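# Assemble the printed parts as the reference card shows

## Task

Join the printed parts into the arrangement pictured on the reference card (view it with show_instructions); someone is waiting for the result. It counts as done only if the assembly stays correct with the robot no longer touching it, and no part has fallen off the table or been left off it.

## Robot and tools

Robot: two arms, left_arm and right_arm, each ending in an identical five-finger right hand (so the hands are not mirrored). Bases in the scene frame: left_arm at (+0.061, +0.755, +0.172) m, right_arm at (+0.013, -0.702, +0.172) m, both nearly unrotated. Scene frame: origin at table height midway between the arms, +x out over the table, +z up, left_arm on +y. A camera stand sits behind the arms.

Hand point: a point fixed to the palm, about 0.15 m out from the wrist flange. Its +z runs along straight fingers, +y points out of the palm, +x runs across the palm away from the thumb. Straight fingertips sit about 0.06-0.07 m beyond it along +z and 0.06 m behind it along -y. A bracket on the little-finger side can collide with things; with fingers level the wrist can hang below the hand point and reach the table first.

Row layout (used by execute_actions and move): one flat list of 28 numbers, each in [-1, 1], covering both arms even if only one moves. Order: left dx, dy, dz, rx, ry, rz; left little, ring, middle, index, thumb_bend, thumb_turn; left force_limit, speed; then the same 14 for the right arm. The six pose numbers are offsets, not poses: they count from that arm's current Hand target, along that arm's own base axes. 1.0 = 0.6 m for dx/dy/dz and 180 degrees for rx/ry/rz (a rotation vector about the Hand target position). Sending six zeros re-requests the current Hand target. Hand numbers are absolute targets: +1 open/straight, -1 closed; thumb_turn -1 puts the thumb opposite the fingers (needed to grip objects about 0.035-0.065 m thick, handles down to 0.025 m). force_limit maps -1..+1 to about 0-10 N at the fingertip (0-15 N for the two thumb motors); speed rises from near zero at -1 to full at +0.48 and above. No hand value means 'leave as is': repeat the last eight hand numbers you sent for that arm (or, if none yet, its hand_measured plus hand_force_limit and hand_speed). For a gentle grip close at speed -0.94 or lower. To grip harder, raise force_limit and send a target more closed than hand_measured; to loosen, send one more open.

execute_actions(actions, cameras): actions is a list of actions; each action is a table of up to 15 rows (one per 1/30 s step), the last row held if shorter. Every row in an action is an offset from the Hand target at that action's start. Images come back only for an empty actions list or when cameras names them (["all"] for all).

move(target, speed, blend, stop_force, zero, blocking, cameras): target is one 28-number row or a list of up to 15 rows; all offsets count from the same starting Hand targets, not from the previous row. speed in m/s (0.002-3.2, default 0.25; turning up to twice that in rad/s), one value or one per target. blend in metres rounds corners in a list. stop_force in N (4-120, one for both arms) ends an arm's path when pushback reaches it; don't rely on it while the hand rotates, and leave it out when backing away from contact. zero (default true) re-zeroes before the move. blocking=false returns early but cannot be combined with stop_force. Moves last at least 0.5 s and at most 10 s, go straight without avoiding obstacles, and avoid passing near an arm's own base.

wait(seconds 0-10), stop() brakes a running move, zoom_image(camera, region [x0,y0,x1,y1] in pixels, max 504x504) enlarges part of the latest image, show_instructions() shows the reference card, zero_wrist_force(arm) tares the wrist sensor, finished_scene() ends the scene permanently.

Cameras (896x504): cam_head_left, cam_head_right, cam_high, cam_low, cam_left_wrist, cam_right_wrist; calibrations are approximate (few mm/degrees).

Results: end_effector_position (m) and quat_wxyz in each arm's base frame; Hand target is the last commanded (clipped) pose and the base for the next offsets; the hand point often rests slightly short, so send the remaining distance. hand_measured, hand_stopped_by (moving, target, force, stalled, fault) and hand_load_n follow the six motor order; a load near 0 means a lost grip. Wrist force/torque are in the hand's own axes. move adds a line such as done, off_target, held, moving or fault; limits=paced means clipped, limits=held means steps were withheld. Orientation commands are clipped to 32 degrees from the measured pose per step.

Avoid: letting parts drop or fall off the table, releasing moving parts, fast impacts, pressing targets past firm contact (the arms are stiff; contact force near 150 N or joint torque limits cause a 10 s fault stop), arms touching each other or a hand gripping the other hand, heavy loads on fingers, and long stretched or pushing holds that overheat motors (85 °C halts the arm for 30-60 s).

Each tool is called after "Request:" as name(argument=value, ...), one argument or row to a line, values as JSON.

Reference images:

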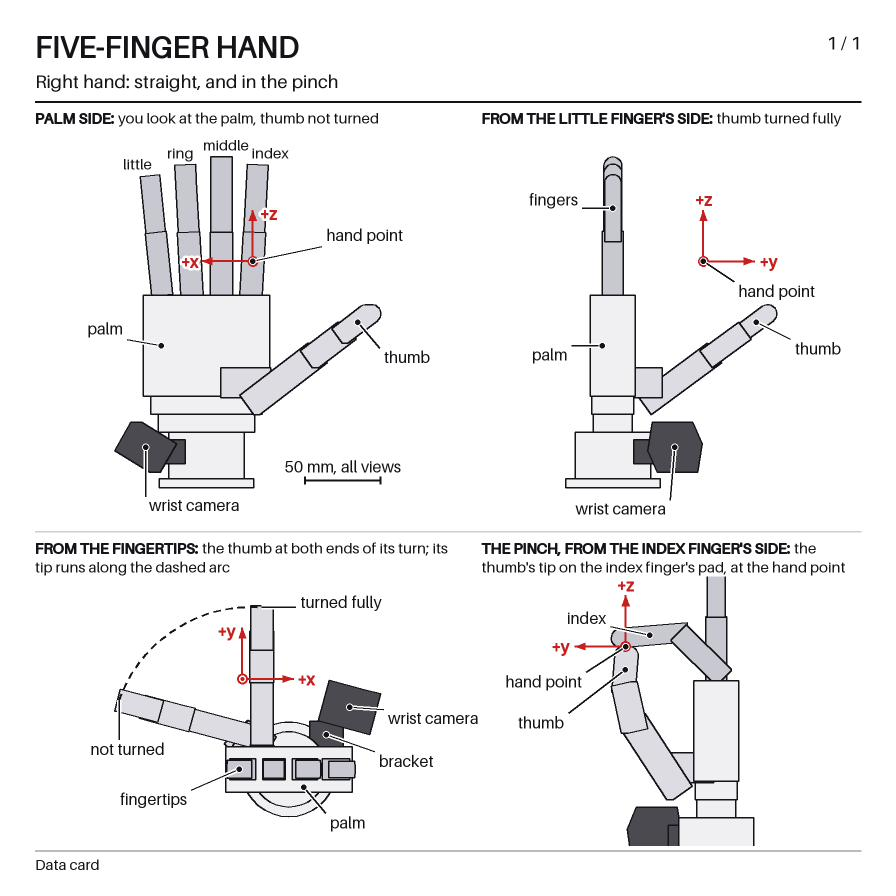

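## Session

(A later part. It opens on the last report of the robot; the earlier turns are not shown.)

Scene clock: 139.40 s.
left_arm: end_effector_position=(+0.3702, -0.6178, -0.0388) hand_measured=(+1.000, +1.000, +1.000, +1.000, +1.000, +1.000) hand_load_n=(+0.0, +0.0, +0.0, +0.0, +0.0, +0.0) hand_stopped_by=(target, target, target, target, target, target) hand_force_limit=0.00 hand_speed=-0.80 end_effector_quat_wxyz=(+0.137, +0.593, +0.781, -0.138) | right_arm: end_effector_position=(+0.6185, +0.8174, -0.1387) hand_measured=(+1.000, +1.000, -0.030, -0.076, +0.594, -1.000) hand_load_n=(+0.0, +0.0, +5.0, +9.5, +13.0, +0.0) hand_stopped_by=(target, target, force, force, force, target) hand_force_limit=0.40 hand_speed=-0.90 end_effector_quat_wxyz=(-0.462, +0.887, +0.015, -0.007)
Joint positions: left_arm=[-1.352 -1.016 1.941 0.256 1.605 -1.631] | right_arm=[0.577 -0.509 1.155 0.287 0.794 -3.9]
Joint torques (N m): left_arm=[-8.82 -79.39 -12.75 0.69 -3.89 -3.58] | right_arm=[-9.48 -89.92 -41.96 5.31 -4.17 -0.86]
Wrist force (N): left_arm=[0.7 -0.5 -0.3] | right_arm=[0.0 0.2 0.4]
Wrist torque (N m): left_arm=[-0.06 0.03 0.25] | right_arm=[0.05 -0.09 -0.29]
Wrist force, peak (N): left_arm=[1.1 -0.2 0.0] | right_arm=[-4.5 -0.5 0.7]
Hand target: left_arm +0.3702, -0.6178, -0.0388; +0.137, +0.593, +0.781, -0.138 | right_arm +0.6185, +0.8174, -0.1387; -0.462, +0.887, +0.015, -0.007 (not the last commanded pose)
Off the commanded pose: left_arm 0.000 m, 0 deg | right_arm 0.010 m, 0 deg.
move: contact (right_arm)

Request:
move(
  target=[
    [0,0,0,0,0,0,1,1,1,1,1,1,0,-0.8,0.0025,0,0,0,0,0,1,1,-0.5,-0.5,0.1,-1,0.4,-0.9],
    [0,0,0,0,0,0,1,1,1,1,1,1,0,-0.8,0.0025,0,-0.009,0,0,0,1,1,-0.5,-0.5,0.1,-1,0.4,-0.9],
  ],
  speed=[0.01,0.006],
  stop_force=8,
  cameras=["cam_right_wrist","cam_left_wrist"],
)

Scene clock: 142.37 s.
left_arm: end_effector_position=(+0.3702, -0.6178, -0.0388) hand_measured=(+1.000, +1.000, +1.000, +1.000, +1.000, +1.000) hand_load_n=(+0.0, +0.0, +0.0, +0.0, +0.0, +0.0) hand_stopped_by=(target, target, target, target, target, target) hand_force_limit=0.00 hand_speed=-0.80 end_effector_quat_wxyz=(+0.137, +0.593, +0.781, -0.138) | right_arm: end_effector_position=(+0.6200, +0.8174, -0.1410) hand_measured=(+1.000, +1.000, -0.030, -0.076, +0.594, -1.000) hand_load_n=(+0.0, +0.0, +4.0, +11.0, +12.0, +1.0) hand_stopped_by=(target, target, force, force, force, target) hand_force_limit=0.40 hand_speed=-0.90 end_effector_quat_wxyz=(-0.462, +0.887, +0.015, -0.007)
Joint positions: left_arm=[-1.352 -1.016 1.941 0.256 1.605 -1.631] | right_arm=[0.576 -0.505 1.151 0.287 0.793 -3.901]
Joint torques (N m): left_arm=[-9.92 -81.26 -12.38 0.72 -3.76 -2.9] | right_arm=[-8.47 -107.14 -24.43 4.06 -1 -1.54]
Wrist force (N): left_arm=[0.7 -0.3 -0.2] | right_arm=[-1.4 -4.0 -3.0]
Wrist torque (N m): left_arm=[-0.04 0.02 0.26] | right_arm=[-0.08 -0.12 -0.03]
Wrist force, peak (N): left_arm=[1.1 -0.5 -0.4] | right_arm=[-3.7 -8.5 -7.1]
Hand target: left_arm +0.3702, -0.6178, -0.0388; +0.137, +0.593, +0.781, -0.138 | right_arm +0.6200, +0.8174, -0.1410; -0.462, +0.887, +0.015, -0.007 (not the last commanded pose)
Off the commanded pose: left_arm 0.000 m, 0 deg | right_arm 0.003 m, 0 deg.
move: contact (right_arm); path passed 1 of 2 targets
camera_calibration:
cam_left_wrist: T_world_to_cam=[[0.850353, 0.495031, -0.178451, -0.0139423], [0.43791, -0.477682, 0.761613, -0.428778], [0.291779, -0.725785, -0.622978, -0.471198], [0, 0, 0, 1]] pos_world=[0.337107, -0.539906, 0.0305288]
cam_right_wrist: T_world_to_cam=[[0.273818, -0.56552, -0.777953, 0.178576], [-0.827832, -0.550346, 0.10869, 0.980636], [-0.48961, 0.614253, -0.61885, -0.177148], [0, 0, 0, 1]] pos_world=[0.676171, 0.749491, -0.0772905]
Images, in order (width x height): cam_left_wrist 896x504, cam_right_wrist 896x504.

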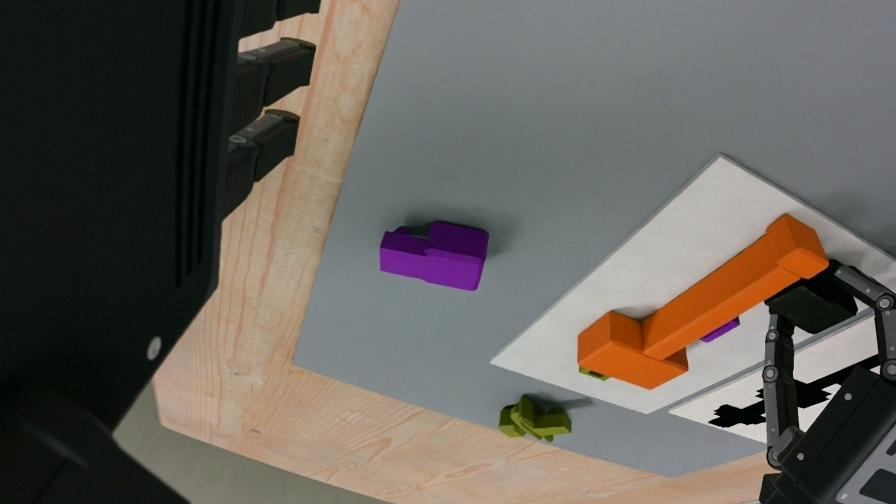

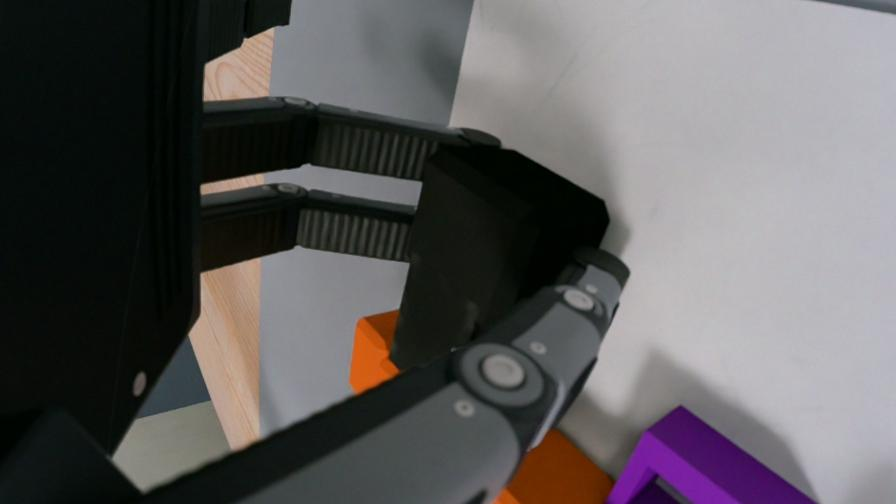

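Request:
move(
  target=[0,0,0,0,0,0,1,1,1,1,1,1,0,-0.8,0,0,-0.008,0,0,0,1,1,-0.5,-0.5,0.1,-1,0.4,-0.9],
  speed=0.006,
  stop_force=12,
  cameras=["cam_right_wrist","cam_left_wrist"],
)

Request:
zoom_image(
  camera="cam_left_wrist",
  region=[740, 200, 896, 350],
)

Scene clock: 144.60 s.
left_arm: end_effector_position=(+0.3702, -0.6178, -0.0388) hand_measured=(+1.000, +1.000, +1.000, +1.000, +1.000, +1.000) hand_load_n=(+0.0, +0.0, +0.0, +0.0, +0.0, -0.5) hand_stopped_by=(target, target, target, target, target, target) hand_force_limit=0.00 hand_speed=-0.80 end_effector_quat_wxyz=(+0.137, +0.593, +0.781, -0.138) | right_arm: end_effector_position=(+0.6199, +0.8173, -0.1426) hand_measured=(+1.000, +1.000, -0.030, -0.076, +0.594, -1.000) hand_load_n=(+0.0, +0.0, +4.0, +10.5, +12.0, +0.0) hand_stopped_by=(target, target, force, force, force, target) hand_force_limit=0.40 hand_speed=-0.90 end_effector_quat_wxyz=(-0.462, +0.887, +0.015, -0.007)
Joint positions: left_arm=[-1.352 -1.016 1.941 0.256 1.605 -1.631] | right_arm=[0.576 -0.503 1.151 0.286 0.793 -3.901]
Joint torques (N m): left_arm=[-9.13 -80.54 -12.7 0.73 -4.11 -3.05] | right_arm=[-7.18 -102.09 -14.94 4.6 0.45 -2.28]
Wrist force (N): left_arm=[0.6 -0.2 -0.3] | right_arm=[-1.0 -10.7 -6.7]
Wrist torque (N m): left_arm=[-0.02 0.03 0.26] | right_arm=[0.03 -0.04 -0.14]
Wrist force, peak (N): left_arm=[1.0 -0.5 -0.6] | right_arm=[-1.7 -15.8 -10.1]
Hand target: left_arm +0.3702, -0.6178, -0.0388; +0.137, +0.593, +0.781, -0.138 | right_arm +0.6199, +0.8173, -0.1426; -0.462, +0.887, +0.015, -0.007 (not the last commanded pose)
Off the commanded pose: left_arm 0.000 m, 0 deg | right_arm 0.003 m, 0 deg.
move: contact (right_arm)
camera_calibration:
cam_left_wrist: T_world_to_cam=[[0.850353, 0.495031, -0.178451, -0.0139423], [0.43791, -0.477682, 0.761613, -0.428778], [0.291779, -0.725785, -0.622978, -0.471198], [0, 0, 0, 1]] pos_world=[0.337107, -0.539906, 0.0305288]
cam_right_wrist: T_world_to_cam=[[0.273739, -0.565626, -0.777904, 0.177417], [-0.82784, -0.550307, 0.108825, 0.980724], [-0.48964, 0.61419, -0.618888, -0.178185], [0, 0, 0, 1]] pos_world=[0.676071, 0.74949, -0.0789905]
Images, in order (width x height): cam_left_wrist 896x504, cam_right_wrist 896x504.

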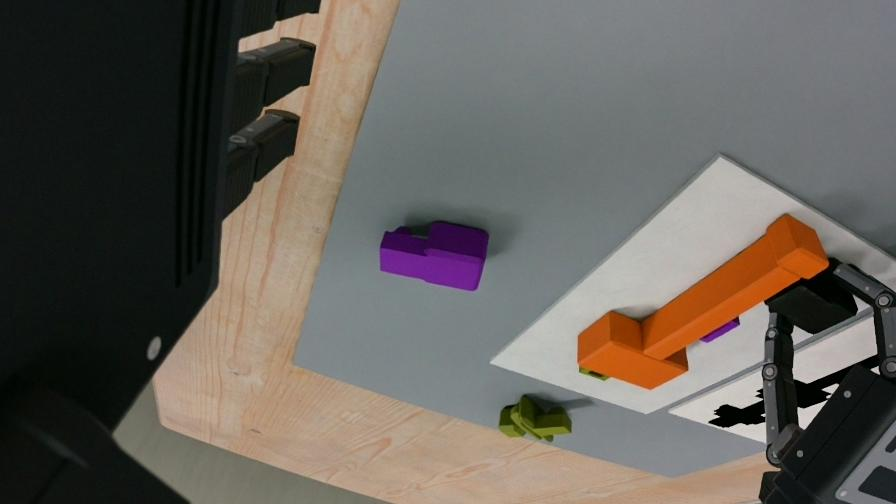

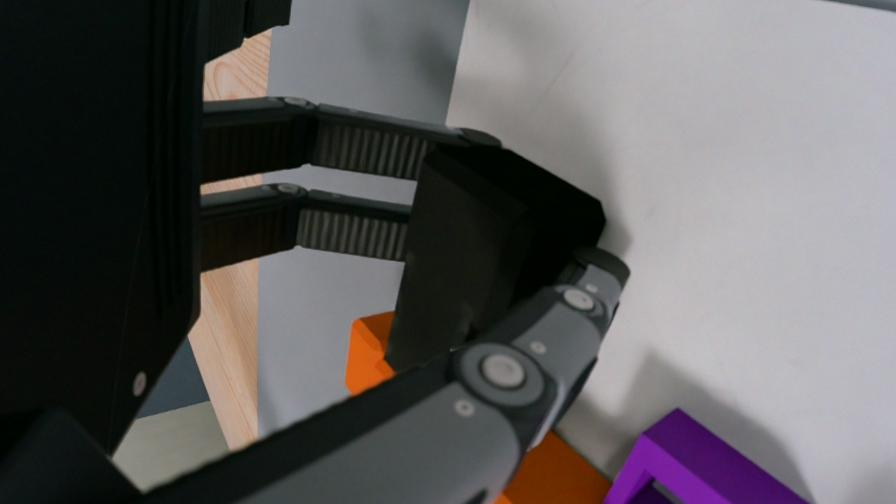

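Scaled by 3.231.

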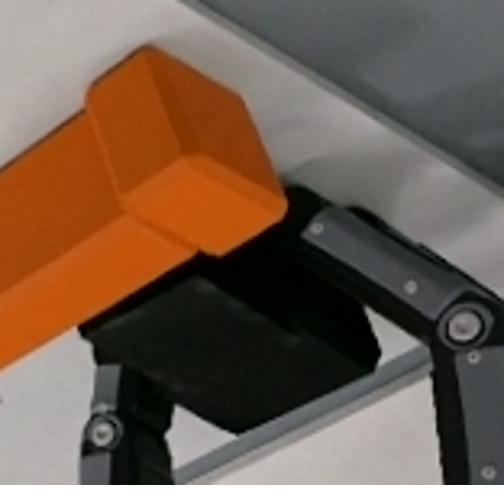

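Request:
move(
  target=[
    [0,0,0,0,0,0,1,1,1,1,1,1,0,-0.8,0,0,0,0,0,0,1,1,0.2,0.2,0.72,-1,0.4,-0.7],
  ],
)

Request:
move(
  target=[
    [0,0,0,0,0,0,1,1,1,1,1,1,0,-0.8,0,0,0.05,0,0,0,1,1,0.2,0.2,0.72,-1,0.4,-0.7],
    [0,0,0,0,0,0,1,1,1,1,1,1,0,-0.8,0,-0.06,0.2,0,0,0,1,1,0.2,0.2,0.72,-1,0.4,-0.7],
  ],
  speed=[0.06,0.2],
  cameras=["cam_left_wrist","cam_right_wrist"],
)

Request:
zoom_image(
  camera="cam_left_wrist",
  region=[700, 200, 896, 350],
)

Scene clock: 145.77 s.
left_arm: end_effector_position=(+0.3702, -0.6178, -0.0388) hand_measured=(+1.000, +1.000, +1.000, +1.000, +1.000, +1.000) hand_load_n=(+0.0, -0.5, +0.0, +0.0, +0.0, +0.0) hand_stopped_by=(target, target, target, target, target, target) hand_force_limit=0.00 hand_speed=-0.80 end_effector_quat_wxyz=(+0.137, +0.593, +0.781, -0.138) | right_arm: end_effector_position=(+0.6199, +0.8173, -0.1426) hand_measured=(+1.000, +1.000, +0.000, +0.200, +0.720, -1.000) hand_load_n=(+0.0, +0.0, -12.5, +0.0, +0.0, +0.0) hand_stopped_by=(target, target, stalled, target, target, target) hand_force_limit=0.40 hand_speed=-0.70 end_effector_quat_wxyz=(-0.462, +0.887, +0.015, -0.007)
Joint positions: left_arm=[-1.352 -1.016 1.941 0.256 1.605 -1.631] | right_arm=[0.576 -0.503 1.152 0.286 0.793 -3.901]
Joint torques (N m): left_arm=[-10.59 -78.91 -12.43 0.54 -3.96 -3.58] | right_arm=[3.34 -96.66 -22.68 0.56 1.07 -1.78]
Wrist force (N): left_arm=[1.0 -0.4 -0.4] | right_arm=[-1.1 -7.1 -12.9]
Wrist torque (N m): left_arm=[-0.05 -0.03 0.28] | right_arm=[0.11 0.19 -0.20]
Wrist force, peak (N): left_arm=[1.0 -0.4 -0.4] | right_arm=[-0.8 -6.9 -14.7]
Hand target: left_arm +0.3702, -0.6178, -0.0388; +0.137, +0.593, +0.781, -0.138 | right_arm +0.6199, +0.8173, -0.1426; -0.462, +0.887, +0.015, -0.007
Off the commanded pose: left_arm 0.000 m, 0 deg | right_arm 0.000 m, 0 deg.
move: done

Scene clock: 147.60 s.
left_arm: end_effector_position=(+0.3702, -0.6178, -0.0388) hand_measured=(+1.000, +1.000, +1.000, +1.000, +1.000, +1.000) hand_load_n=(+0.0, +0.0, +0.0, +0.0, +0.0, +0.0) hand_stopped_by=(target, target, target, target, target, target) hand_force_limit=0.00 hand_speed=-0.80 end_effector_quat_wxyz=(+0.137, +0.593, +0.781, -0.138) | right_arm: end_effector_position=(+0.6199, +0.7814, -0.0228) hand_measured=(+1.000, +1.000, +0.000, +0.200, +0.720, -1.000) hand_load_n=(+0.0, +0.0, +0.0, +0.0, +0.0, +0.0) hand_stopped_by=(target, target, stalled, target, target, target) hand_force_limit=0.40 hand_speed=-0.70 end_effector_quat_wxyz=(-0.462, +0.887, +0.015, -0.007)
Joint positions: left_arm=[-1.352 -1.016 1.941 0.256 1.605 -1.631] | right_arm=[0.541 -0.654 1.218 0.398 0.773 -3.941]
Joint torques (N m): left_arm=[-9.97 -81.42 -12.67 0.77 -3.61 -3.36] | right_arm=[-9.21 -106.82 -22.69 5.47 -4.4 -2.26]
Wrist force (N): left_arm=[0.7 -0.2 -0.5] | right_arm=[-0.8 0.7 0.5]
Wrist torque (N m): left_arm=[0.00 0.03 0.26] | right_arm=[0.07 0.02 -0.07]
Wrist force, peak (N): left_arm=[1.0 -0.4 -0.6] | right_arm=[-1.4 -6.7 -12.8]
Hand target: left_arm +0.3702, -0.6178, -0.0388; +0.137, +0.593, +0.781, -0.138 | right_arm +0.6199, +0.7813, -0.0226; -0.462, +0.887, +0.015, -0.007
Off the commanded pose: left_arm 0.000 m, 0 deg | right_arm 0.000 m, 0 deg.
move: done
camera_calibration:
cam_left_wrist: T_world_to_cam=[[0.850353, 0.495031, -0.178451, -0.0139423], [0.43791, -0.477682, 0.761613, -0.428778], [0.291779, -0.725785, -0.622978, -0.471198], [0, 0, 0, 1]] pos_world=[0.337107, -0.539906, 0.0305288]
cam_right_wrist: T_world_to_cam=[[0.273726, -0.565609, -0.777921, 0.250302], [-0.8278, -0.550358, 0.108876, 0.947938], [-0.489716, 0.61416, -0.618858, -0.0819207], [0, 0, 0, 1]] pos_world=[0.67607, 0.71359, 0.0408097]
Images, in order (width x height): cam_left_wrist 896x504, cam_right_wrist 896x504.

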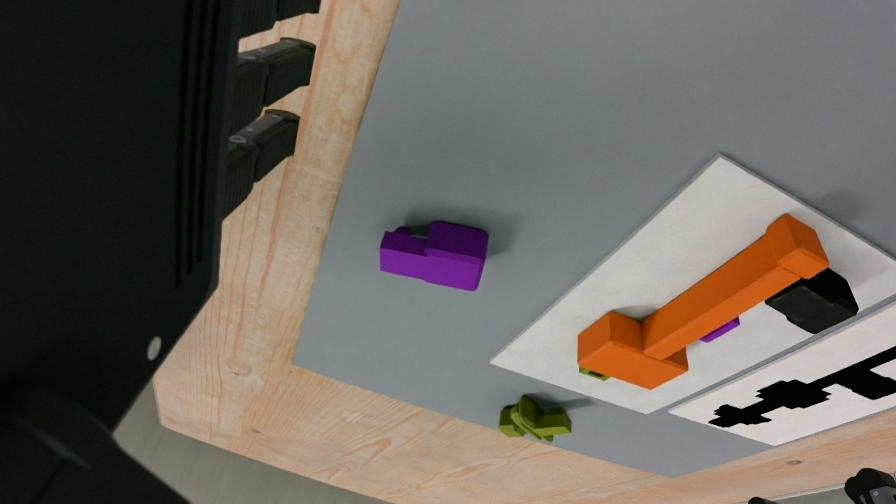

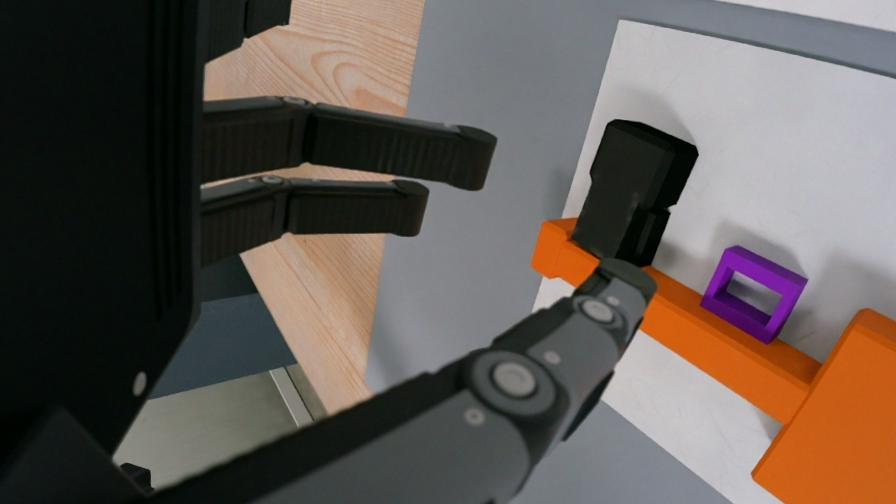

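Scaled by 2.571.

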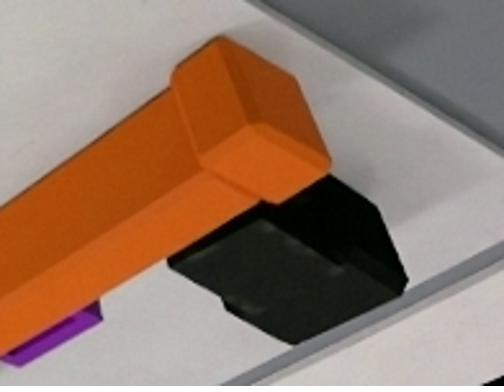

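Request:
zoom_image(
  camera="cam_right_wrist",
  region=[540, 100, 740, 300],
)

Scaled by 2.520.

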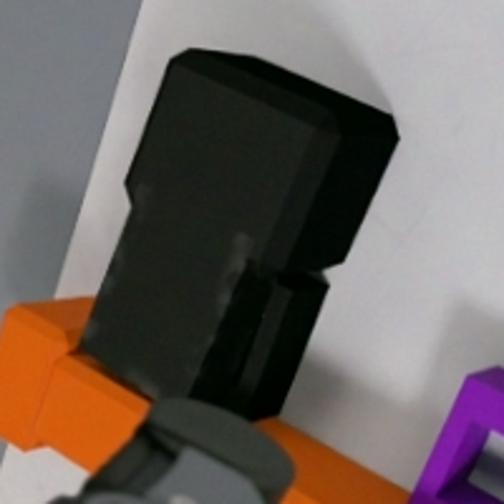

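Request:
wait(
  seconds=0.1,
  cameras=["cam_low"],
)

Request:
zoom_image(
  camera="cam_low",
  region=[460, 240, 580, 310],
)

Scene clock: 148.70 s.
left_arm: end_effector_position=(+0.3702, -0.6178, -0.0388) hand_measured=(+1.000, +1.000, +1.000, +1.000, +1.000, +1.000) hand_load_n=(+0.0, +0.0, +0.0, +0.0, +0.0, +0.0) hand_stopped_by=(target, target, target, target, target, target) hand_force_limit=0.00 hand_speed=-0.80 end_effector_quat_wxyz=(+0.137, +0.593, +0.781, -0.138) | right_arm: end_effector_position=(+0.6199, +0.7813, -0.0226) hand_measured=(+1.000, +1.000, +0.000, +0.200, +0.720, -1.000) hand_load_n=(+0.0, +0.0, -0.5, +0.0, -0.5, +0.0) hand_stopped_by=(target, target, stalled, target, target, target) hand_force_limit=0.40 hand_speed=-0.70 end_effector_quat_wxyz=(-0.462, +0.887, +0.015, -0.007)
Joint positions: left_arm=[-1.352 -1.016 1.941 0.256 1.605 -1.631] | right_arm=[0.541 -0.654 1.218 0.398 0.773 -3.941]
Joint torques (N m): left_arm=[-8.69 -81.09 -13.39 0.38 -3.87 -3.17] | right_arm=[-7.74 -107.27 -23.05 5.54 -4.16 -1.87]
Wrist force (N): left_arm=[0.6 -0.5 -0.7] | right_arm=[-0.4 0.8 0.5]
Wrist torque (N m): left_arm=[-0.04 0.05 0.25] | right_arm=[0.08 -0.03 -0.04]
Wrist force, peak (N): left_arm=[1.0 0.1 -0.7] | right_arm=[-0.6 0.8 0.8]
Hand target: left_arm +0.3702, -0.6178, -0.0388; +0.137, +0.593, +0.781, -0.138 | right_arm +0.6199, +0.7813, -0.0226; -0.462, +0.887, +0.015, -0.007
Off the commanded pose: left_arm 0.000 m, 0 deg | right_arm 0.000 m, 0 deg.
wait: 0.10 s; at rest from the start
Images, in order (width x height): cam_low 896x504.

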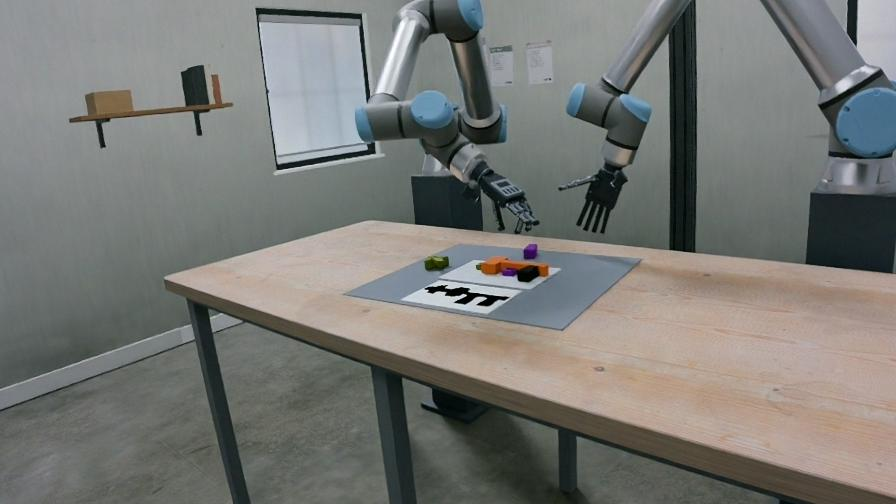

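Scaled by 4.200.

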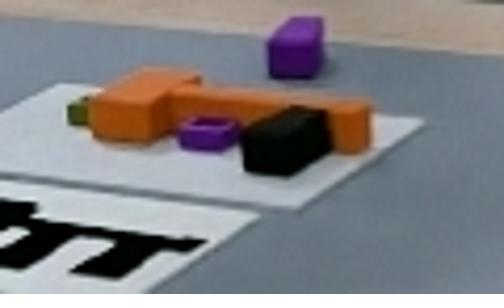

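Request:
move(
  target=[
    [0,0.25,0.25,0,0,0,1,1,1,1,1,1,0,-0.8,0,0,0.1,0,0,0,1,1,0.2,0.2,0.72,-1,0.4,-0.7],
    [0,0.5,0.25,0,0,0,1,1,1,1,1,1,0,-0.8,-0.3,-0.183,0.05,0,0,0.0944,1,1,0.2,0.2,0.72,-1,0.4,-0.7],
  ],
  speed=0.25,
  blend=0.05,
  cameras=["cam_right_wrist"],
)

Scene clock: 155.03 s.
left_arm: end_effector_position=(+0.3702, -0.3179, +0.1112) hand_measured=(+1.000, +1.000, +1.000, +1.000, +1.000, +1.000) hand_load_n=(+0.0, +0.0, +0.0, +0.0, +0.0, +0.0) hand_stopped_by=(target, target, target, target, target, target) hand_force_limit=0.00 hand_speed=-0.80 end_effector_quat_wxyz=(+0.137, +0.593, +0.781, -0.138) | right_arm: end_effector_position=(+0.4400, +0.6716, +0.0074) hand_measured=(+1.000, +1.000, +0.000, +0.200, +0.720, -1.000) hand_load_n=(+0.0, +0.0, +0.0, +0.0, +0.0, +0.0) hand_stopped_by=(target, target, stalled, target, target, target) hand_force_limit=0.40 hand_speed=-0.70 end_effector_quat_wxyz=(-0.456, +0.875, +0.145, -0.076)
Joint positions: left_arm=[-1.125 -1.549 2.324 0.422 1.689 -1.42] | right_arm=[0.524 -0.834 1.591 0.543 0.637 -4.38]
Joint torques (N m): left_arm=[7.08 -41.93 -17.81 4.83 4.18 4.24] | right_arm=[-8 -90.58 -15.58 6.23 -4.65 -2.28]
Wrist force (N): left_arm=[1.5 0.2 -0.3] | right_arm=[-0.7 0.6 0.5]
Wrist torque (N m): left_arm=[0.09 -0.18 0.08] | right_arm=[0.05 0.03 -0.06]
Wrist force, peak (N): left_arm=[2.1 0.6 -0.7] | right_arm=[-2.1 0.9 0.6]
Hand target: left_arm +0.3702, -0.3178, +0.1112; +0.137, +0.593, +0.781, -0.138 | right_arm +0.4399, +0.6715, +0.0074; -0.456, +0.875, +0.145, -0.076
Off the commanded pose: left_arm 0.000 m, 0 deg | right_arm 0.000 m, 0 deg.
move: done
camera_calibration:
cam_right_wrist: T_world_to_cam=[[0.426996, -0.46101, -0.77791, 0.123237], [-0.63102, -0.768095, 0.108826, 0.794878], [-0.647679, 0.444409, -0.61888, 0.0996084], [0, 0, 0, 1]] pos_world=[0.513477, 0.623088, 0.0710095]
Images, in order (width x height): cam_right_wrist 896x504.

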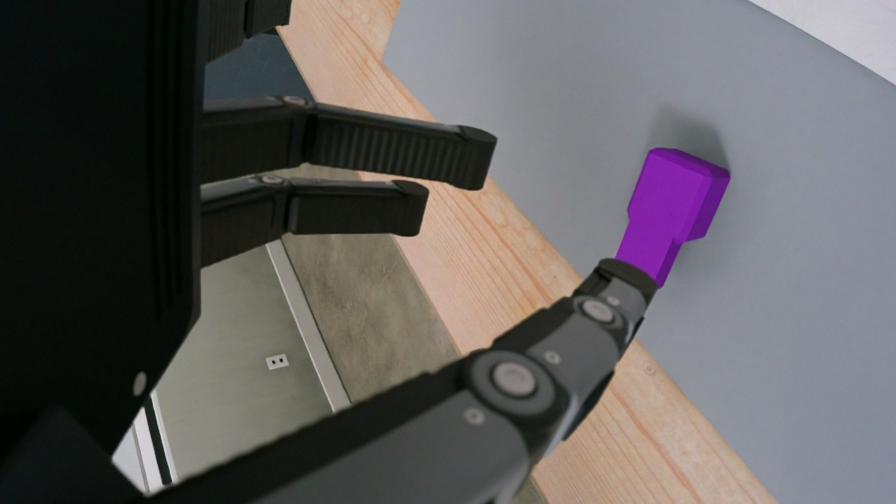

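Request:
zoom_image(
  camera="cam_right_wrist",
  region=[590, 130, 750, 300],
)

Scaled by 2.965.

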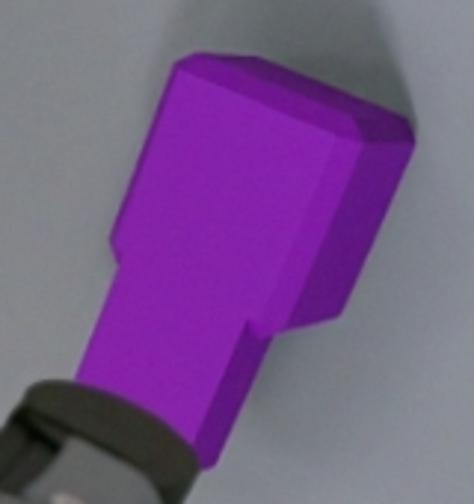

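Request:
move(
  target=[
    [0,0,0,0,0,0,1,1,1,1,1,1,0,-0.8,-0.0267,0.0408,0,0,0,0.0056,1,1,0.22,0.22,0.7,-1,0.4,-0.7],
    [0,0,0,0,0,0,1,1,1,1,1,1,0,-0.8,-0.0267,0.0408,-0.16,0,0,0.0056,1,1,0.22,0.22,0.7,-1,0.4,-0.7],
  ],
  speed=0.2,
  cameras=["cam_right_wrist"],
)

Scene clock: 163.53 s.
left_arm: end_effector_position=(+0.3702, -0.3178, +0.1112) hand_measured=(+1.000, +1.000, +1.000, +1.000, +1.000, +1.000) hand_load_n=(+0.0, +0.0, +0.0, +0.0, +0.0, +0.0) hand_stopped_by=(target, target, target, target, target, target) hand_force_limit=0.00 hand_speed=-0.80 end_effector_quat_wxyz=(+0.137, +0.593, +0.781, -0.138) | right_arm: end_effector_position=(+0.4239, +0.6960, -0.0884) hand_measured=(+1.000, +1.000, +0.220, +0.220, +0.700, -1.000) hand_load_n=(+0.0, -0.5, +0.0, +0.0, +0.0, +0.0) hand_stopped_by=(target, target, target, target, target, target) hand_force_limit=0.40 hand_speed=-0.70 end_effector_quat_wxyz=(-0.455, +0.873, +0.153, -0.080)
Joint positions: left_arm=[-1.125 -1.549 2.324 0.422 1.689 -1.42] | right_arm=[0.565 -0.716 1.576 0.41 0.643 -4.344]
Joint torques (N m): left_arm=[7.97 -41.76 -17.67 4.76 4.64 3.94] | right_arm=[8.72 -72.93 -36.86 0.94 0.41 2.2]
Wrist force (N): left_arm=[1.2 -0.1 -0.4] | right_arm=[-0.7 0.8 0.6]
Wrist torque (N m): left_arm=[0.06 -0.13 0.06] | right_arm=[0.06 0.02 -0.31]
Wrist force, peak (N): left_arm=[1.7 0.0 -0.6] | right_arm=[-0.9 1.8 1.3]
Hand target: left_arm +0.3702, -0.3178, +0.1112; +0.137, +0.593, +0.781, -0.138 | right_arm +0.4239, +0.6960, -0.0886; -0.455, +0.873, +0.153, -0.080
Off the commanded pose: left_arm 0.000 m, 0 deg | right_arm 0.000 m, 0 deg.
move: done
camera_calibration:
cam_right_wrist: T_world_to_cam=[[0.435086, -0.453396, -0.777902, 0.0581012], [-0.6173, -0.779158, 0.108868, 0.815797], [-0.655469, 0.432832, -0.618883, 0.0304206], [0, 0, 0, 1]] pos_world=[0.498253, 0.648811, -0.0247904]
Images, in order (width x height): cam_right_wrist 896x504.

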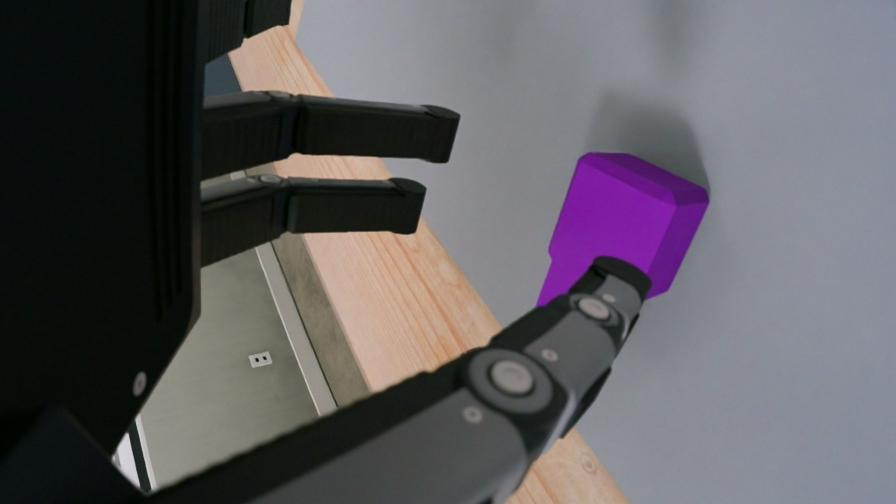

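Request:
move(
  target=[
    [0,0,0,0,0,0,1,1,1,1,1,1,0,-0.8,0,0,-0.079,0,0,0,1,1,0.22,0.22,0.7,-1,0.4,-0.7],
    [0,0,0,0,0,0,1,1,1,1,1,1,0,-0.8,0,0,-0.0912,0,0,0,1,1,0.22,0.22,0.7,-1,0.4,-0.7],
  ],
  speed=[0.08,0.012],
  stop_force=4,
  cameras=["cam_right_wrist"],
)

Scene clock: 166.47 s.
left_arm: end_effector_position=(+0.3702, -0.3178, +0.1112) hand_measured=(+1.000, +1.000, +1.000, +1.000, +1.000, +1.000) hand_load_n=(+0.0, +0.0, +0.0, +0.0, +0.0, +0.0) hand_stopped_by=(target, target, target, target, target, target) hand_force_limit=0.00 hand_speed=-0.80 end_effector_quat_wxyz=(+0.137, +0.593, +0.781, -0.138) | right_arm: end_effector_position=(+0.4239, +0.6960, -0.1433) hand_measured=(+1.000, +1.000, +0.220, +0.220, +0.700, -1.000) hand_load_n=(+0.0, +0.0, +0.0, +0.0, +0.5, +0.5) hand_stopped_by=(target, target, target, target, target, target) hand_force_limit=0.40 hand_speed=-0.70 end_effector_quat_wxyz=(-0.455, +0.873, +0.153, -0.080)
Joint positions: left_arm=[-1.125 -1.549 2.324 0.422 1.689 -1.42] | right_arm=[0.565 -0.646 1.566 0.35 0.643 -4.344]
Joint torques (N m): left_arm=[6.27 -40.94 -17.73 4.69 4.5 3.88] | right_arm=[9.88 -73.49 -33.21 1.16 0.54 2.28]
Wrist force (N): left_arm=[1.1 0.2 -0.4] | right_arm=[-0.5 0.6 0.6]
Wrist torque (N m): left_arm=[0.09 -0.10 0.05] | right_arm=[0.02 -0.02 -0.32]
Wrist force, peak (N): left_arm=[1.7 0.0 -0.7] | right_arm=[-0.9 0.5 1.0]
Hand target: left_arm +0.3702, -0.3178, +0.1112; +0.137, +0.593, +0.781, -0.138 | right_arm +0.4239, +0.6960, -0.1433; -0.455, +0.873, +0.153, -0.080
Off the commanded pose: left_arm 0.000 m, 0 deg | right_arm 0.000 m, 0 deg.
move: done
camera_calibration:
cam_right_wrist: T_world_to_cam=[[0.435115, -0.45336, -0.777907, 0.0153564], [-0.61728, -0.779179, 0.108832, 0.821775], [-0.655469, 0.432833, -0.618883, -0.00355618], [0, 0, 0, 1]] pos_world=[0.498253, 0.648811, -0.0796905]
Images, in order (width x height): cam_right_wrist 896x504.

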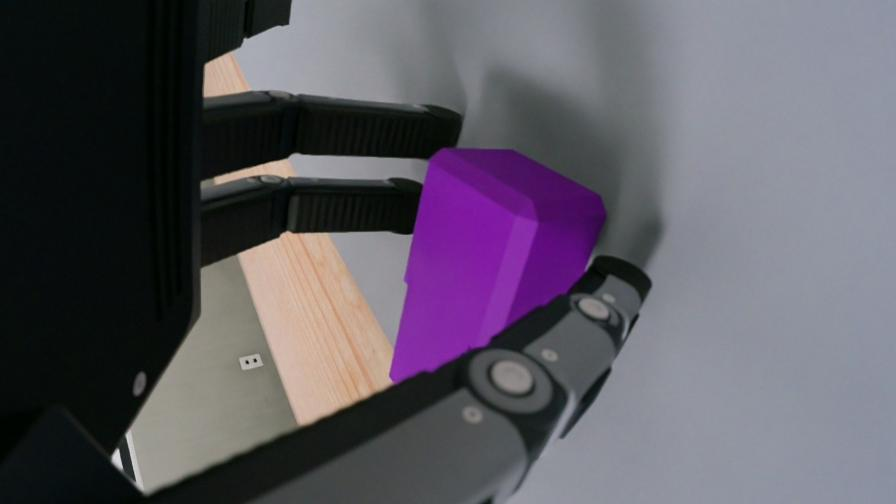

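Request:
move(
  target=[0,0,0,0,0,0,1,1,1,1,1,1,0,-0.8,0,0,0,0,0,0,1,1,-0.5,-0.5,0.1,-1,0.4,-0.88],
)

Request:
wait(
  seconds=0.3,
  cameras=["cam_right_wrist"],
)

Scene clock: 168.07 s.
left_arm: end_effector_position=(+0.3702, -0.3178, +0.1112) hand_measured=(+1.000, +1.000, +1.000, +1.000, +1.000, +1.000) hand_load_n=(+0.0, +0.0, +0.0, +0.0, +0.0, +0.0) hand_stopped_by=(target, target, target, target, target, target) hand_force_limit=0.00 hand_speed=-0.80 end_effector_quat_wxyz=(+0.137, +0.593, +0.781, -0.138) | right_arm: end_effector_position=(+0.4239, +0.6960, -0.1433) hand_measured=(+1.000, +1.000, -0.020, -0.056, +0.572, -1.000) hand_load_n=(+0.0, +0.0, +8.5, +9.5, +13.0, +1.0) hand_stopped_by=(target, target, force, force, force, target) hand_force_limit=0.40 hand_speed=-0.88 end_effector_quat_wxyz=(-0.455, +0.873, +0.153, -0.080)
Joint positions: left_arm=[-1.125 -1.549 2.324 0.422 1.689 -1.42] | right_arm=[0.565 -0.646 1.566 0.35 0.643 -4.344]
Joint torques (N m): left_arm=[6.94 -40.64 -18.07 4.59 4.3 4.08] | right_arm=[8.47 -77.35 -33.33 1.4 1.03 1.69]
Wrist force (N): left_arm=[1.3 0.1 -0.5] | right_arm=[-1.6 -2.8 -0.7]
Wrist torque (N m): left_arm=[0.09 -0.15 0.07] | right_arm=[-0.04 0.04 -0.38]
Wrist force, peak (N): left_arm=[1.6 0.0 -0.7] | right_arm=[-1.6 -3.3 -1.0]
Hand target: left_arm +0.3702, -0.3178, +0.1112; +0.137, +0.593, +0.781, -0.138 | right_arm +0.4239, +0.6960, -0.1433; -0.455, +0.873, +0.153, -0.080
Off the commanded pose: left_arm 0.000 m, 0 deg | right_arm 0.000 m, 0 deg.
move: done

Scene clock: 168.37 s.
left_arm: end_effector_position=(+0.3702, -0.3178, +0.1112) hand_measured=(+1.000, +1.000, +1.000, +1.000, +1.000, +1.000) hand_load_n=(+0.0, +0.0, +0.0, +0.0, +0.0, +0.0) hand_stopped_by=(target, target, target, target, target, target) hand_force_limit=0.00 hand_speed=-0.80 end_effector_quat_wxyz=(+0.137, +0.593, +0.781, -0.138) | right_arm: end_effector_position=(+0.4239, +0.6960, -0.1433) hand_measured=(+1.000, +1.000, -0.020, -0.056, +0.572, -1.000) hand_load_n=(+0.0, -0.5, +8.5, +9.5, +13.5, +1.0) hand_stopped_by=(target, target, force, force, force, target) hand_force_limit=0.40 hand_speed=-0.88 end_effector_quat_wxyz=(-0.455, +0.873, +0.153, -0.080)
Joint positions: left_arm=[-1.125 -1.549 2.324 0.422 1.689 -1.42] | right_arm=[0.565 -0.646 1.566 0.35 0.643 -4.344]
Joint torques (N m): left_arm=[7.23 -40.9 -18.27 4.7 4.36 3.91] | right_arm=[5.41 -74.25 -32.58 1.15 0.85 1.48]
Wrist force (N): left_arm=[1.0 0.1 -0.7] | right_arm=[-1.3 -3.1 -0.8]
Wrist torque (N m): left_arm=[0.11 -0.08 0.05] | right_arm=[-0.09 -0.01 -0.37]
Wrist force, peak (N): left_arm=[1.7 -0.4 -0.4] | right_arm=[-1.6 -3.0 -1.3]
Hand target: left_arm +0.3702, -0.3178, +0.1112; +0.137, +0.593, +0.781, -0.138 | right_arm +0.4239, +0.6960, -0.1433; -0.455, +0.873, +0.153, -0.080
Off the commanded pose: left_arm 0.000 m, 0 deg | right_arm 0.000 m, 0 deg.
wait: 0.30 s; at rest by 0.17 s
camera_calibration:
cam_right_wrist: T_world_to_cam=[[0.435115, -0.45336, -0.777907, 0.0153564], [-0.61728, -0.779179, 0.108832, 0.821775], [-0.655469, 0.432833, -0.618883, -0.00355618], [0, 0, 0, 1]] pos_world=[0.498253, 0.648811, -0.0796905]
Images, in order (width x height): cam_right_wrist 896x504.

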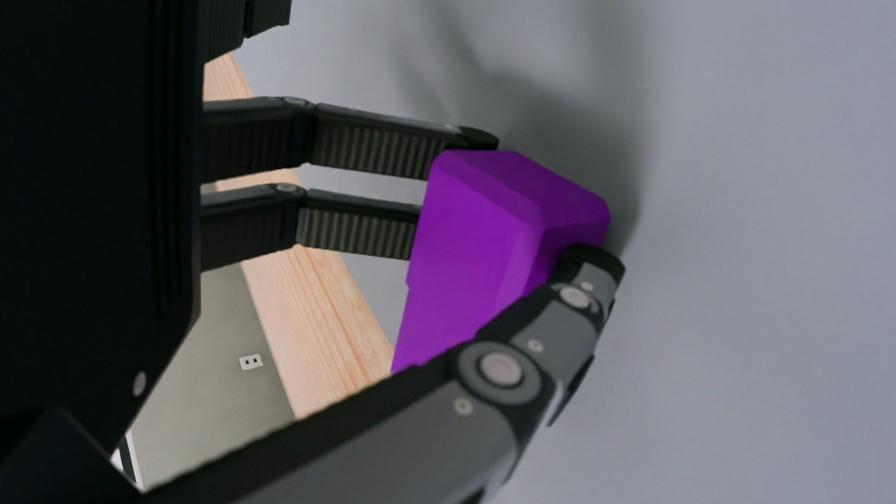

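Request:
move(
  target=[
    [0.366,-0.554,0.1,0.25,0.1,0,1,1,1,1,1,1,0,-0.8,0,0,0,0,0,0,1,1,-0.5,-0.5,0.1,-1,0.4,-0.88],
    [0.366,-0.554,-0.079,0.25,0.1,0,1,1,1,1,1,1,0,-0.8,0,0,0,0,0,0,1,1,-0.5,-0.5,0.1,-1,0.4,-0.88],
  ],
  speed=0.35,
  blend=[0.05,0],
  cameras=["cam_left_wrist"],
)

Scene clock: 176.20 s.
left_arm: end_effector_position=(+0.5898, -0.6502, +0.0640) hand_measured=(+1.000, +1.000, +1.000, +1.000, +1.000, +1.000) hand_load_n=(+0.0, +0.0, +0.0, +0.0, +0.0, +0.0) hand_stopped_by=(target, target, target, target, target, target) hand_force_limit=0.00 hand_speed=-0.80 end_effector_quat_wxyz=(-0.220, +0.572, +0.786, +0.081) | right_arm: end_effector_position=(+0.4239, +0.6960, -0.1433) hand_measured=(+1.000, +1.000, -0.020, -0.056, +0.572, -1.000) hand_load_n=(+0.0, +0.0, +8.5, +9.5, +13.0, +1.0) hand_stopped_by=(target, target, force, force, force, target) hand_force_limit=0.40 hand_speed=-0.88 end_effector_quat_wxyz=(-0.455, +0.873, +0.153, -0.080)
Joint positions: left_arm=[-1.082 -0.552 0.973 1.621 1.616 -1.384] | right_arm=[0.565 -0.646 1.566 0.35 0.643 -4.344]
Joint torques (N m): left_arm=[7.66 -96.27 -43.15 1.97 4.18 4.14] | right_arm=[-3.21 -76.98 -23.68 1.68 0.6 -0.11]
Wrist force (N): left_arm=[-0.2 0.0 -0.3] | right_arm=[-1.5 -2.7 -0.7]
Wrist torque (N m): left_arm=[-0.02 -0.04 0.17] | right_arm=[-0.03 0.02 -0.37]
Wrist force, peak (N): left_arm=[3.3 -0.6 -0.7] | right_arm=[-1.7 -3.4 -1.3]
Hand target: left_arm +0.5898, -0.6502, +0.0638; -0.220, +0.572, +0.786, +0.081 | right_arm +0.4239, +0.6960, -0.1433; -0.455, +0.873, +0.153, -0.080
Off the commanded pose: left_arm 0.000 m, 0 deg | right_arm 0.000 m, 0 deg.
move: done
camera_calibration:
cam_left_wrist: T_world_to_cam=[[0.818722, 0.574092, -0.0106044, -0.106978], [0.573812, -0.817374, 0.0513654, -0.874239], [0.0208207, -0.0481389, -0.998624, 0.129654], [0, 0, 0, 1]] pos_world=[0.586535, -0.646924, 0.173246]
Images, in order (width x height): cam_left_wrist 896x504.

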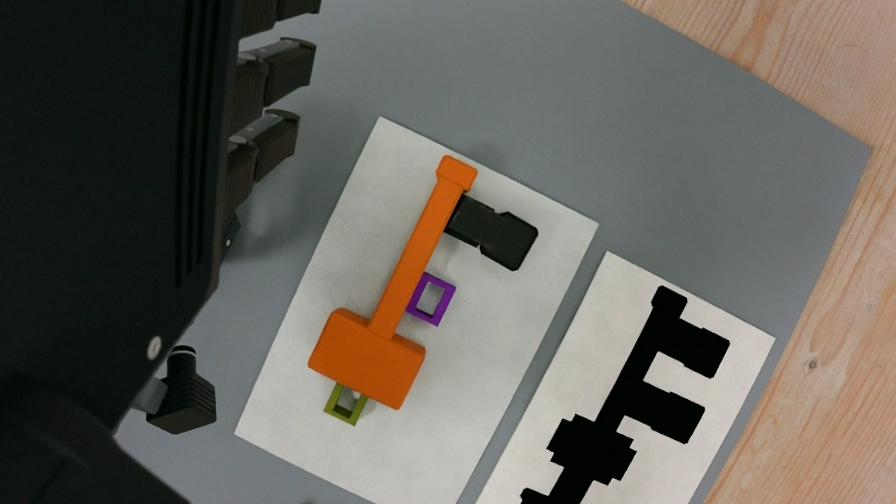

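Request:
zoom_image(
  camera="cam_left_wrist",
  region=[380, 140, 580, 340],
)

Request:
zoom_image(
  camera="cam_left_wrist",
  region=[580, 260, 780, 460],
)

Scaled by 2.520.

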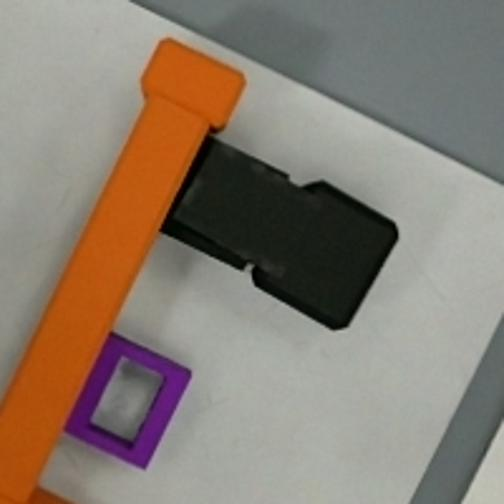

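Scaled by 2.520.

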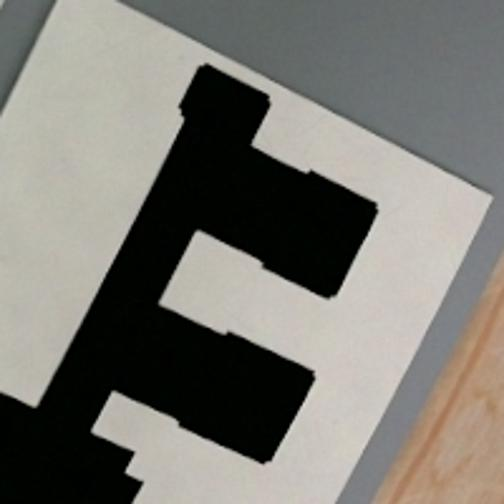

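Request:
move(
  target=[
    [0,0,0.1,0,0,0,1,1,1,1,1,1,0,-0.8,0,0,0.13,0,0,0,1,1,-0.5,-0.5,0.1,-1,0.4,-0.88],
    [0,0,0.2,0,0,0,1,1,1,1,1,1,0,-0.8,0.3487,0.1008,0.13,0,0,-0.1,1,1,-0.5,-0.5,0.1,-1,0.4,-0.88],
    [0,0,0.2,0,0,0,1,1,1,1,1,1,0,-0.8,0.3487,0.1008,0.055,0,0,-0.1,1,1,-0.5,-0.5,0.1,-1,0.4,-0.88],
  ],
  speed=0.15,
  blend=[0.02,0.02,0],
  cameras=["cam_left_wrist","cam_right_wrist"],
)

Scene clock: 184.47 s.
left_arm: end_effector_position=(+0.5899, -0.6502, +0.1838) hand_measured=(+1.000, +1.000, +1.000, +1.000, +1.000, +1.000) hand_load_n=(+0.0, +0.0, +0.5, +0.0, +0.0, +0.0) hand_stopped_by=(target, target, target, target, target, target) hand_force_limit=0.00 hand_speed=-0.80 end_effector_quat_wxyz=(-0.220, +0.572, +0.786, +0.081) | right_arm: end_effector_position=(+0.6332, +0.7564, -0.1101) hand_measured=(+1.000, +1.000, -0.020, -0.056, +0.572, -1.000) hand_load_n=(+0.0, +0.0, +8.0, +8.0, +14.0, +1.0) hand_stopped_by=(target, target, force, force, force, target) hand_force_limit=0.40 hand_speed=-0.88 end_effector_quat_wxyz=(-0.462, +0.887, +0.015, -0.007)
Joint positions: left_arm=[-1.082 -0.635 0.911 1.766 1.616 -1.384] | right_arm=[0.509 -0.571 1.238 0.323 0.755 -3.98]
Joint torques (N m): left_arm=[-7.17 -121.09 -44.35 6.39 0.95 0.07] | right_arm=[2.23 -84.6 -42.07 0.06 1.23 2.01]
Wrist force (N): left_arm=[-0.1 -0.4 -0.2] | right_arm=[-0.6 1.0 1.0]
Wrist torque (N m): left_arm=[-0.12 -0.08 0.16] | right_arm=[0.08 -0.01 -0.30]
Wrist force, peak (N): left_arm=[-1.0 0.0 0.3] | right_arm=[-1.4 -3.5 -1.3]
Hand target: left_arm +0.5898, -0.6502, +0.1838; -0.220, +0.572, +0.786, +0.081 | right_arm +0.6331, +0.7565, -0.1103; -0.462, +0.887, +0.015, -0.007
Off the commanded pose: left_arm 0.000 m, 0 deg | right_arm 0.000 m, 0 deg.
move: done
camera_calibration:
cam_left_wrist: T_world_to_cam=[[0.818722, 0.574092, -0.0106288, -0.105782], [0.573817, -0.81738, 0.0512264, -0.880415], [0.0207209, -0.0480391, -0.998631, 0.249412], [0, 0, 0, 1]] pos_world=[0.586635, -0.646924, 0.293046]
cam_right_wrist: T_world_to_cam=[[0.27367, -0.565672, -0.777895, 0.164719], [-0.827863, -0.55026, 0.10889, 0.954588], [-0.48964, 0.61419, -0.618888, -0.114203], [0, 0, 0, 1]] pos_world=[0.689271, 0.68859, -0.0464904]
Images, in order (width x height): cam_left_wrist 896x504, cam_right_wrist 896x504.

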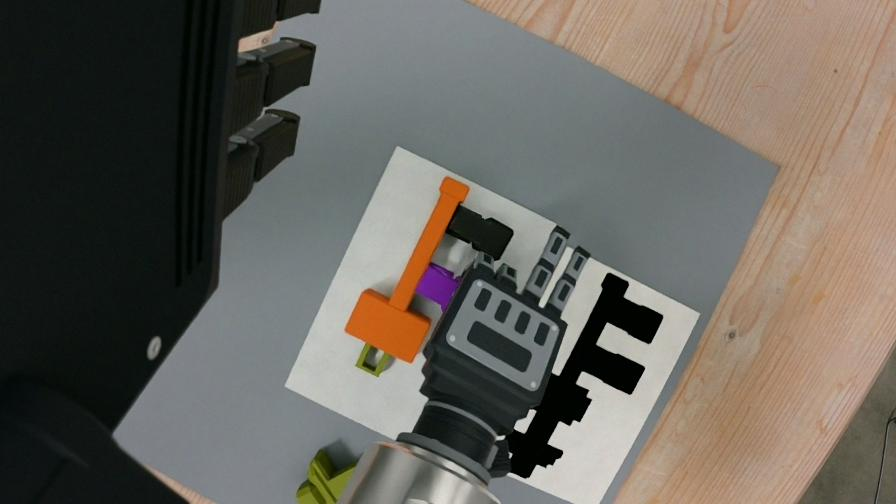

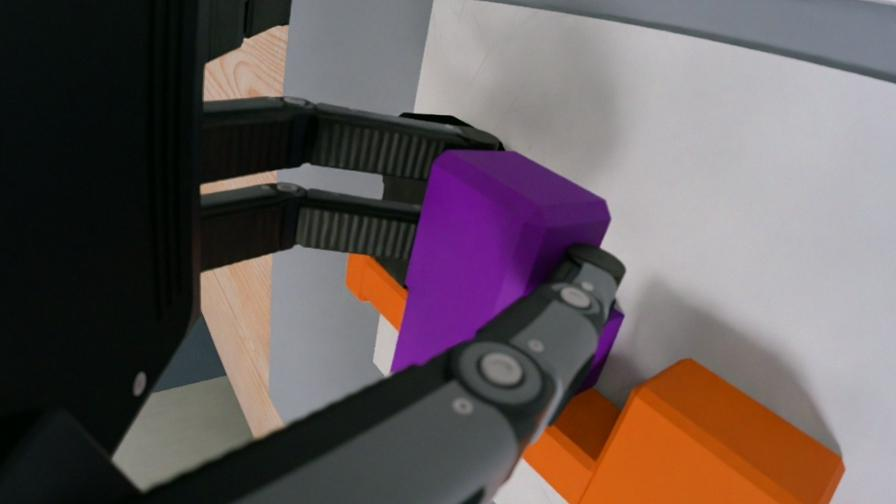

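Request:
zoom_image(
  camera="cam_left_wrist",
  region=[380, 190, 540, 330],
)

Scaled by 3.150.

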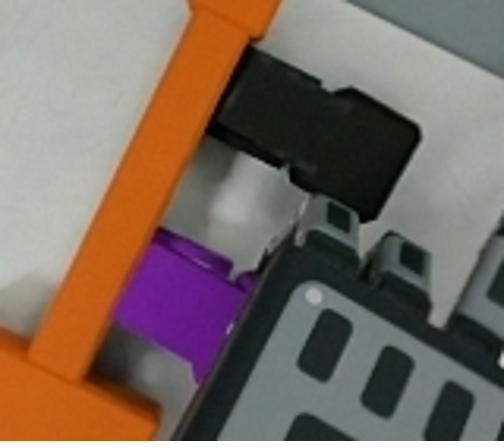

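Request:
move(
  target=[
    [0,0,0,0,0,0,1,1,1,1,1,1,0,-0.8,0.0028,-0.0013,-0.022,0,0,0,1,1,-0.5,-0.5,0.1,-1,0.4,-0.88],
    [0,0,0,0,0,0,1,1,1,1,1,1,0,-0.8,0.0028,-0.0013,-0.0545,0,0,0,1,1,-0.5,-0.5,0.1,-1,0.4,-0.88],
  ],
  speed=[0.05,0.01],
  stop_force=4,
)

Scene clock: 189.13 s.
left_arm: end_effector_position=(+0.5898, -0.6502, +0.1838) hand_measured=(+1.000, +1.000, +1.000, +1.000, +1.000, +1.000) hand_load_n=(+0.0, +0.0, +0.0, +0.0, +0.0, +0.0) hand_stopped_by=(target, target, target, target, target, target) hand_force_limit=0.00 hand_speed=-0.80 end_effector_quat_wxyz=(-0.220, +0.572, +0.786, +0.081) | right_arm: end_effector_position=(+0.6349, +0.7557, -0.1382) hand_measured=(+1.000, +1.000, -0.020, -0.056, +0.572, -1.000) hand_load_n=(+0.0, +0.0, +9.0, +7.0, +14.0, -2.5) hand_stopped_by=(target, target, force, force, force, target) hand_force_limit=0.40 hand_speed=-0.88 end_effector_quat_wxyz=(-0.462, +0.887, +0.015, -0.007)
Joint positions: left_arm=[-1.082 -0.635 0.911 1.766 1.616 -1.384] | right_arm=[0.507 -0.539 1.233 0.298 0.754 -3.982]
Joint torques (N m): left_arm=[-7.34 -120.37 -44.06 6.35 1.09 -1.55] | right_arm=[-3.8 -106.39 -16.13 6.43 0.55 -1.71]
Wrist force (N): left_arm=[0.0 -0.2 -0.2] | right_arm=[2.3 -1.4 -0.3]
Wrist torque (N m): left_arm=[-0.09 -0.10 0.17] | right_arm=[-0.02 -0.06 -0.07]
Wrist force, peak (N): left_arm=[-0.4 -0.6 -0.5] | right_arm=[1.3 -7.1 -5.3]
Hand target: left_arm +0.5898, -0.6502, +0.1838; -0.220, +0.572, +0.786, +0.081 | right_arm +0.6349, +0.7557, -0.1382; -0.462, +0.887, +0.015, -0.007 (not the last commanded pose)
Off the commanded pose: left_arm 0.000 m, 0 deg | right_arm 0.005 m, 0 deg.
move: contact (right_arm); path passed 1 of 2 targets

Request:
move(
  target=[0,0,0,0,0,0,1,1,1,1,1,1,0,-0.8,0.0133,0,0,0,0,0,1,1,-0.5,-0.5,0.1,-1,0.4,-0.88],
  speed=0.008,
  stop_force=7,
)

Scene clock: 191.03 s.
left_arm: end_effector_position=(+0.5898, -0.6502, +0.1838) hand_measured=(+1.000, +1.000, +1.000, +1.000, +1.000, +1.000) hand_load_n=(+0.0, +0.0, +0.0, +0.0, +0.0, +0.0) hand_stopped_by=(target, target, target, target, target, target) hand_force_limit=0.00 hand_speed=-0.80 end_effector_quat_wxyz=(-0.220, +0.572, +0.786, +0.081) | right_arm: end_effector_position=(+0.6375, +0.7557, -0.1382) hand_measured=(+1.000, +1.000, -0.020, -0.056, +0.572, -1.000) hand_load_n=(+0.0, -0.5, +8.0, +8.0, +14.0, +2.0) hand_stopped_by=(target, target, force, force, force, target) hand_force_limit=0.40 hand_speed=-0.88 end_effector_quat_wxyz=(-0.462, +0.887, +0.015, -0.007)
Joint positions: left_arm=[-1.082 -0.635 0.911 1.766 1.616 -1.384] | right_arm=[0.506 -0.536 1.226 0.303 0.753 -3.984]
Joint torques (N m): left_arm=[-7.36 -120.15 -44.73 6.05 1.05 -1.5] | right_arm=[7.12 -110.51 -19.73 -0.78 1.92 1.04]
Wrist force (N): left_arm=[-0.4 -0.2 -0.4] | right_arm=[-3.9 0.0 0.4]
Wrist torque (N m): left_arm=[-0.08 -0.04 0.15] | right_arm=[0.04 -0.05 -0.02]
Wrist force, peak (N): left_arm=[-0.4 -0.7 -0.2] | right_arm=[-7.8 0.4 0.1]
Hand target: left_arm +0.5898, -0.6502, +0.1838; -0.220, +0.572, +0.786, +0.081 | right_arm +0.6375, +0.7557, -0.1382; -0.462, +0.887, +0.015, -0.007 (not the last commanded pose)
Off the commanded pose: left_arm 0.000 m, 0 deg | right_arm 0.005 m, 0 deg.
move: contact (right_arm)


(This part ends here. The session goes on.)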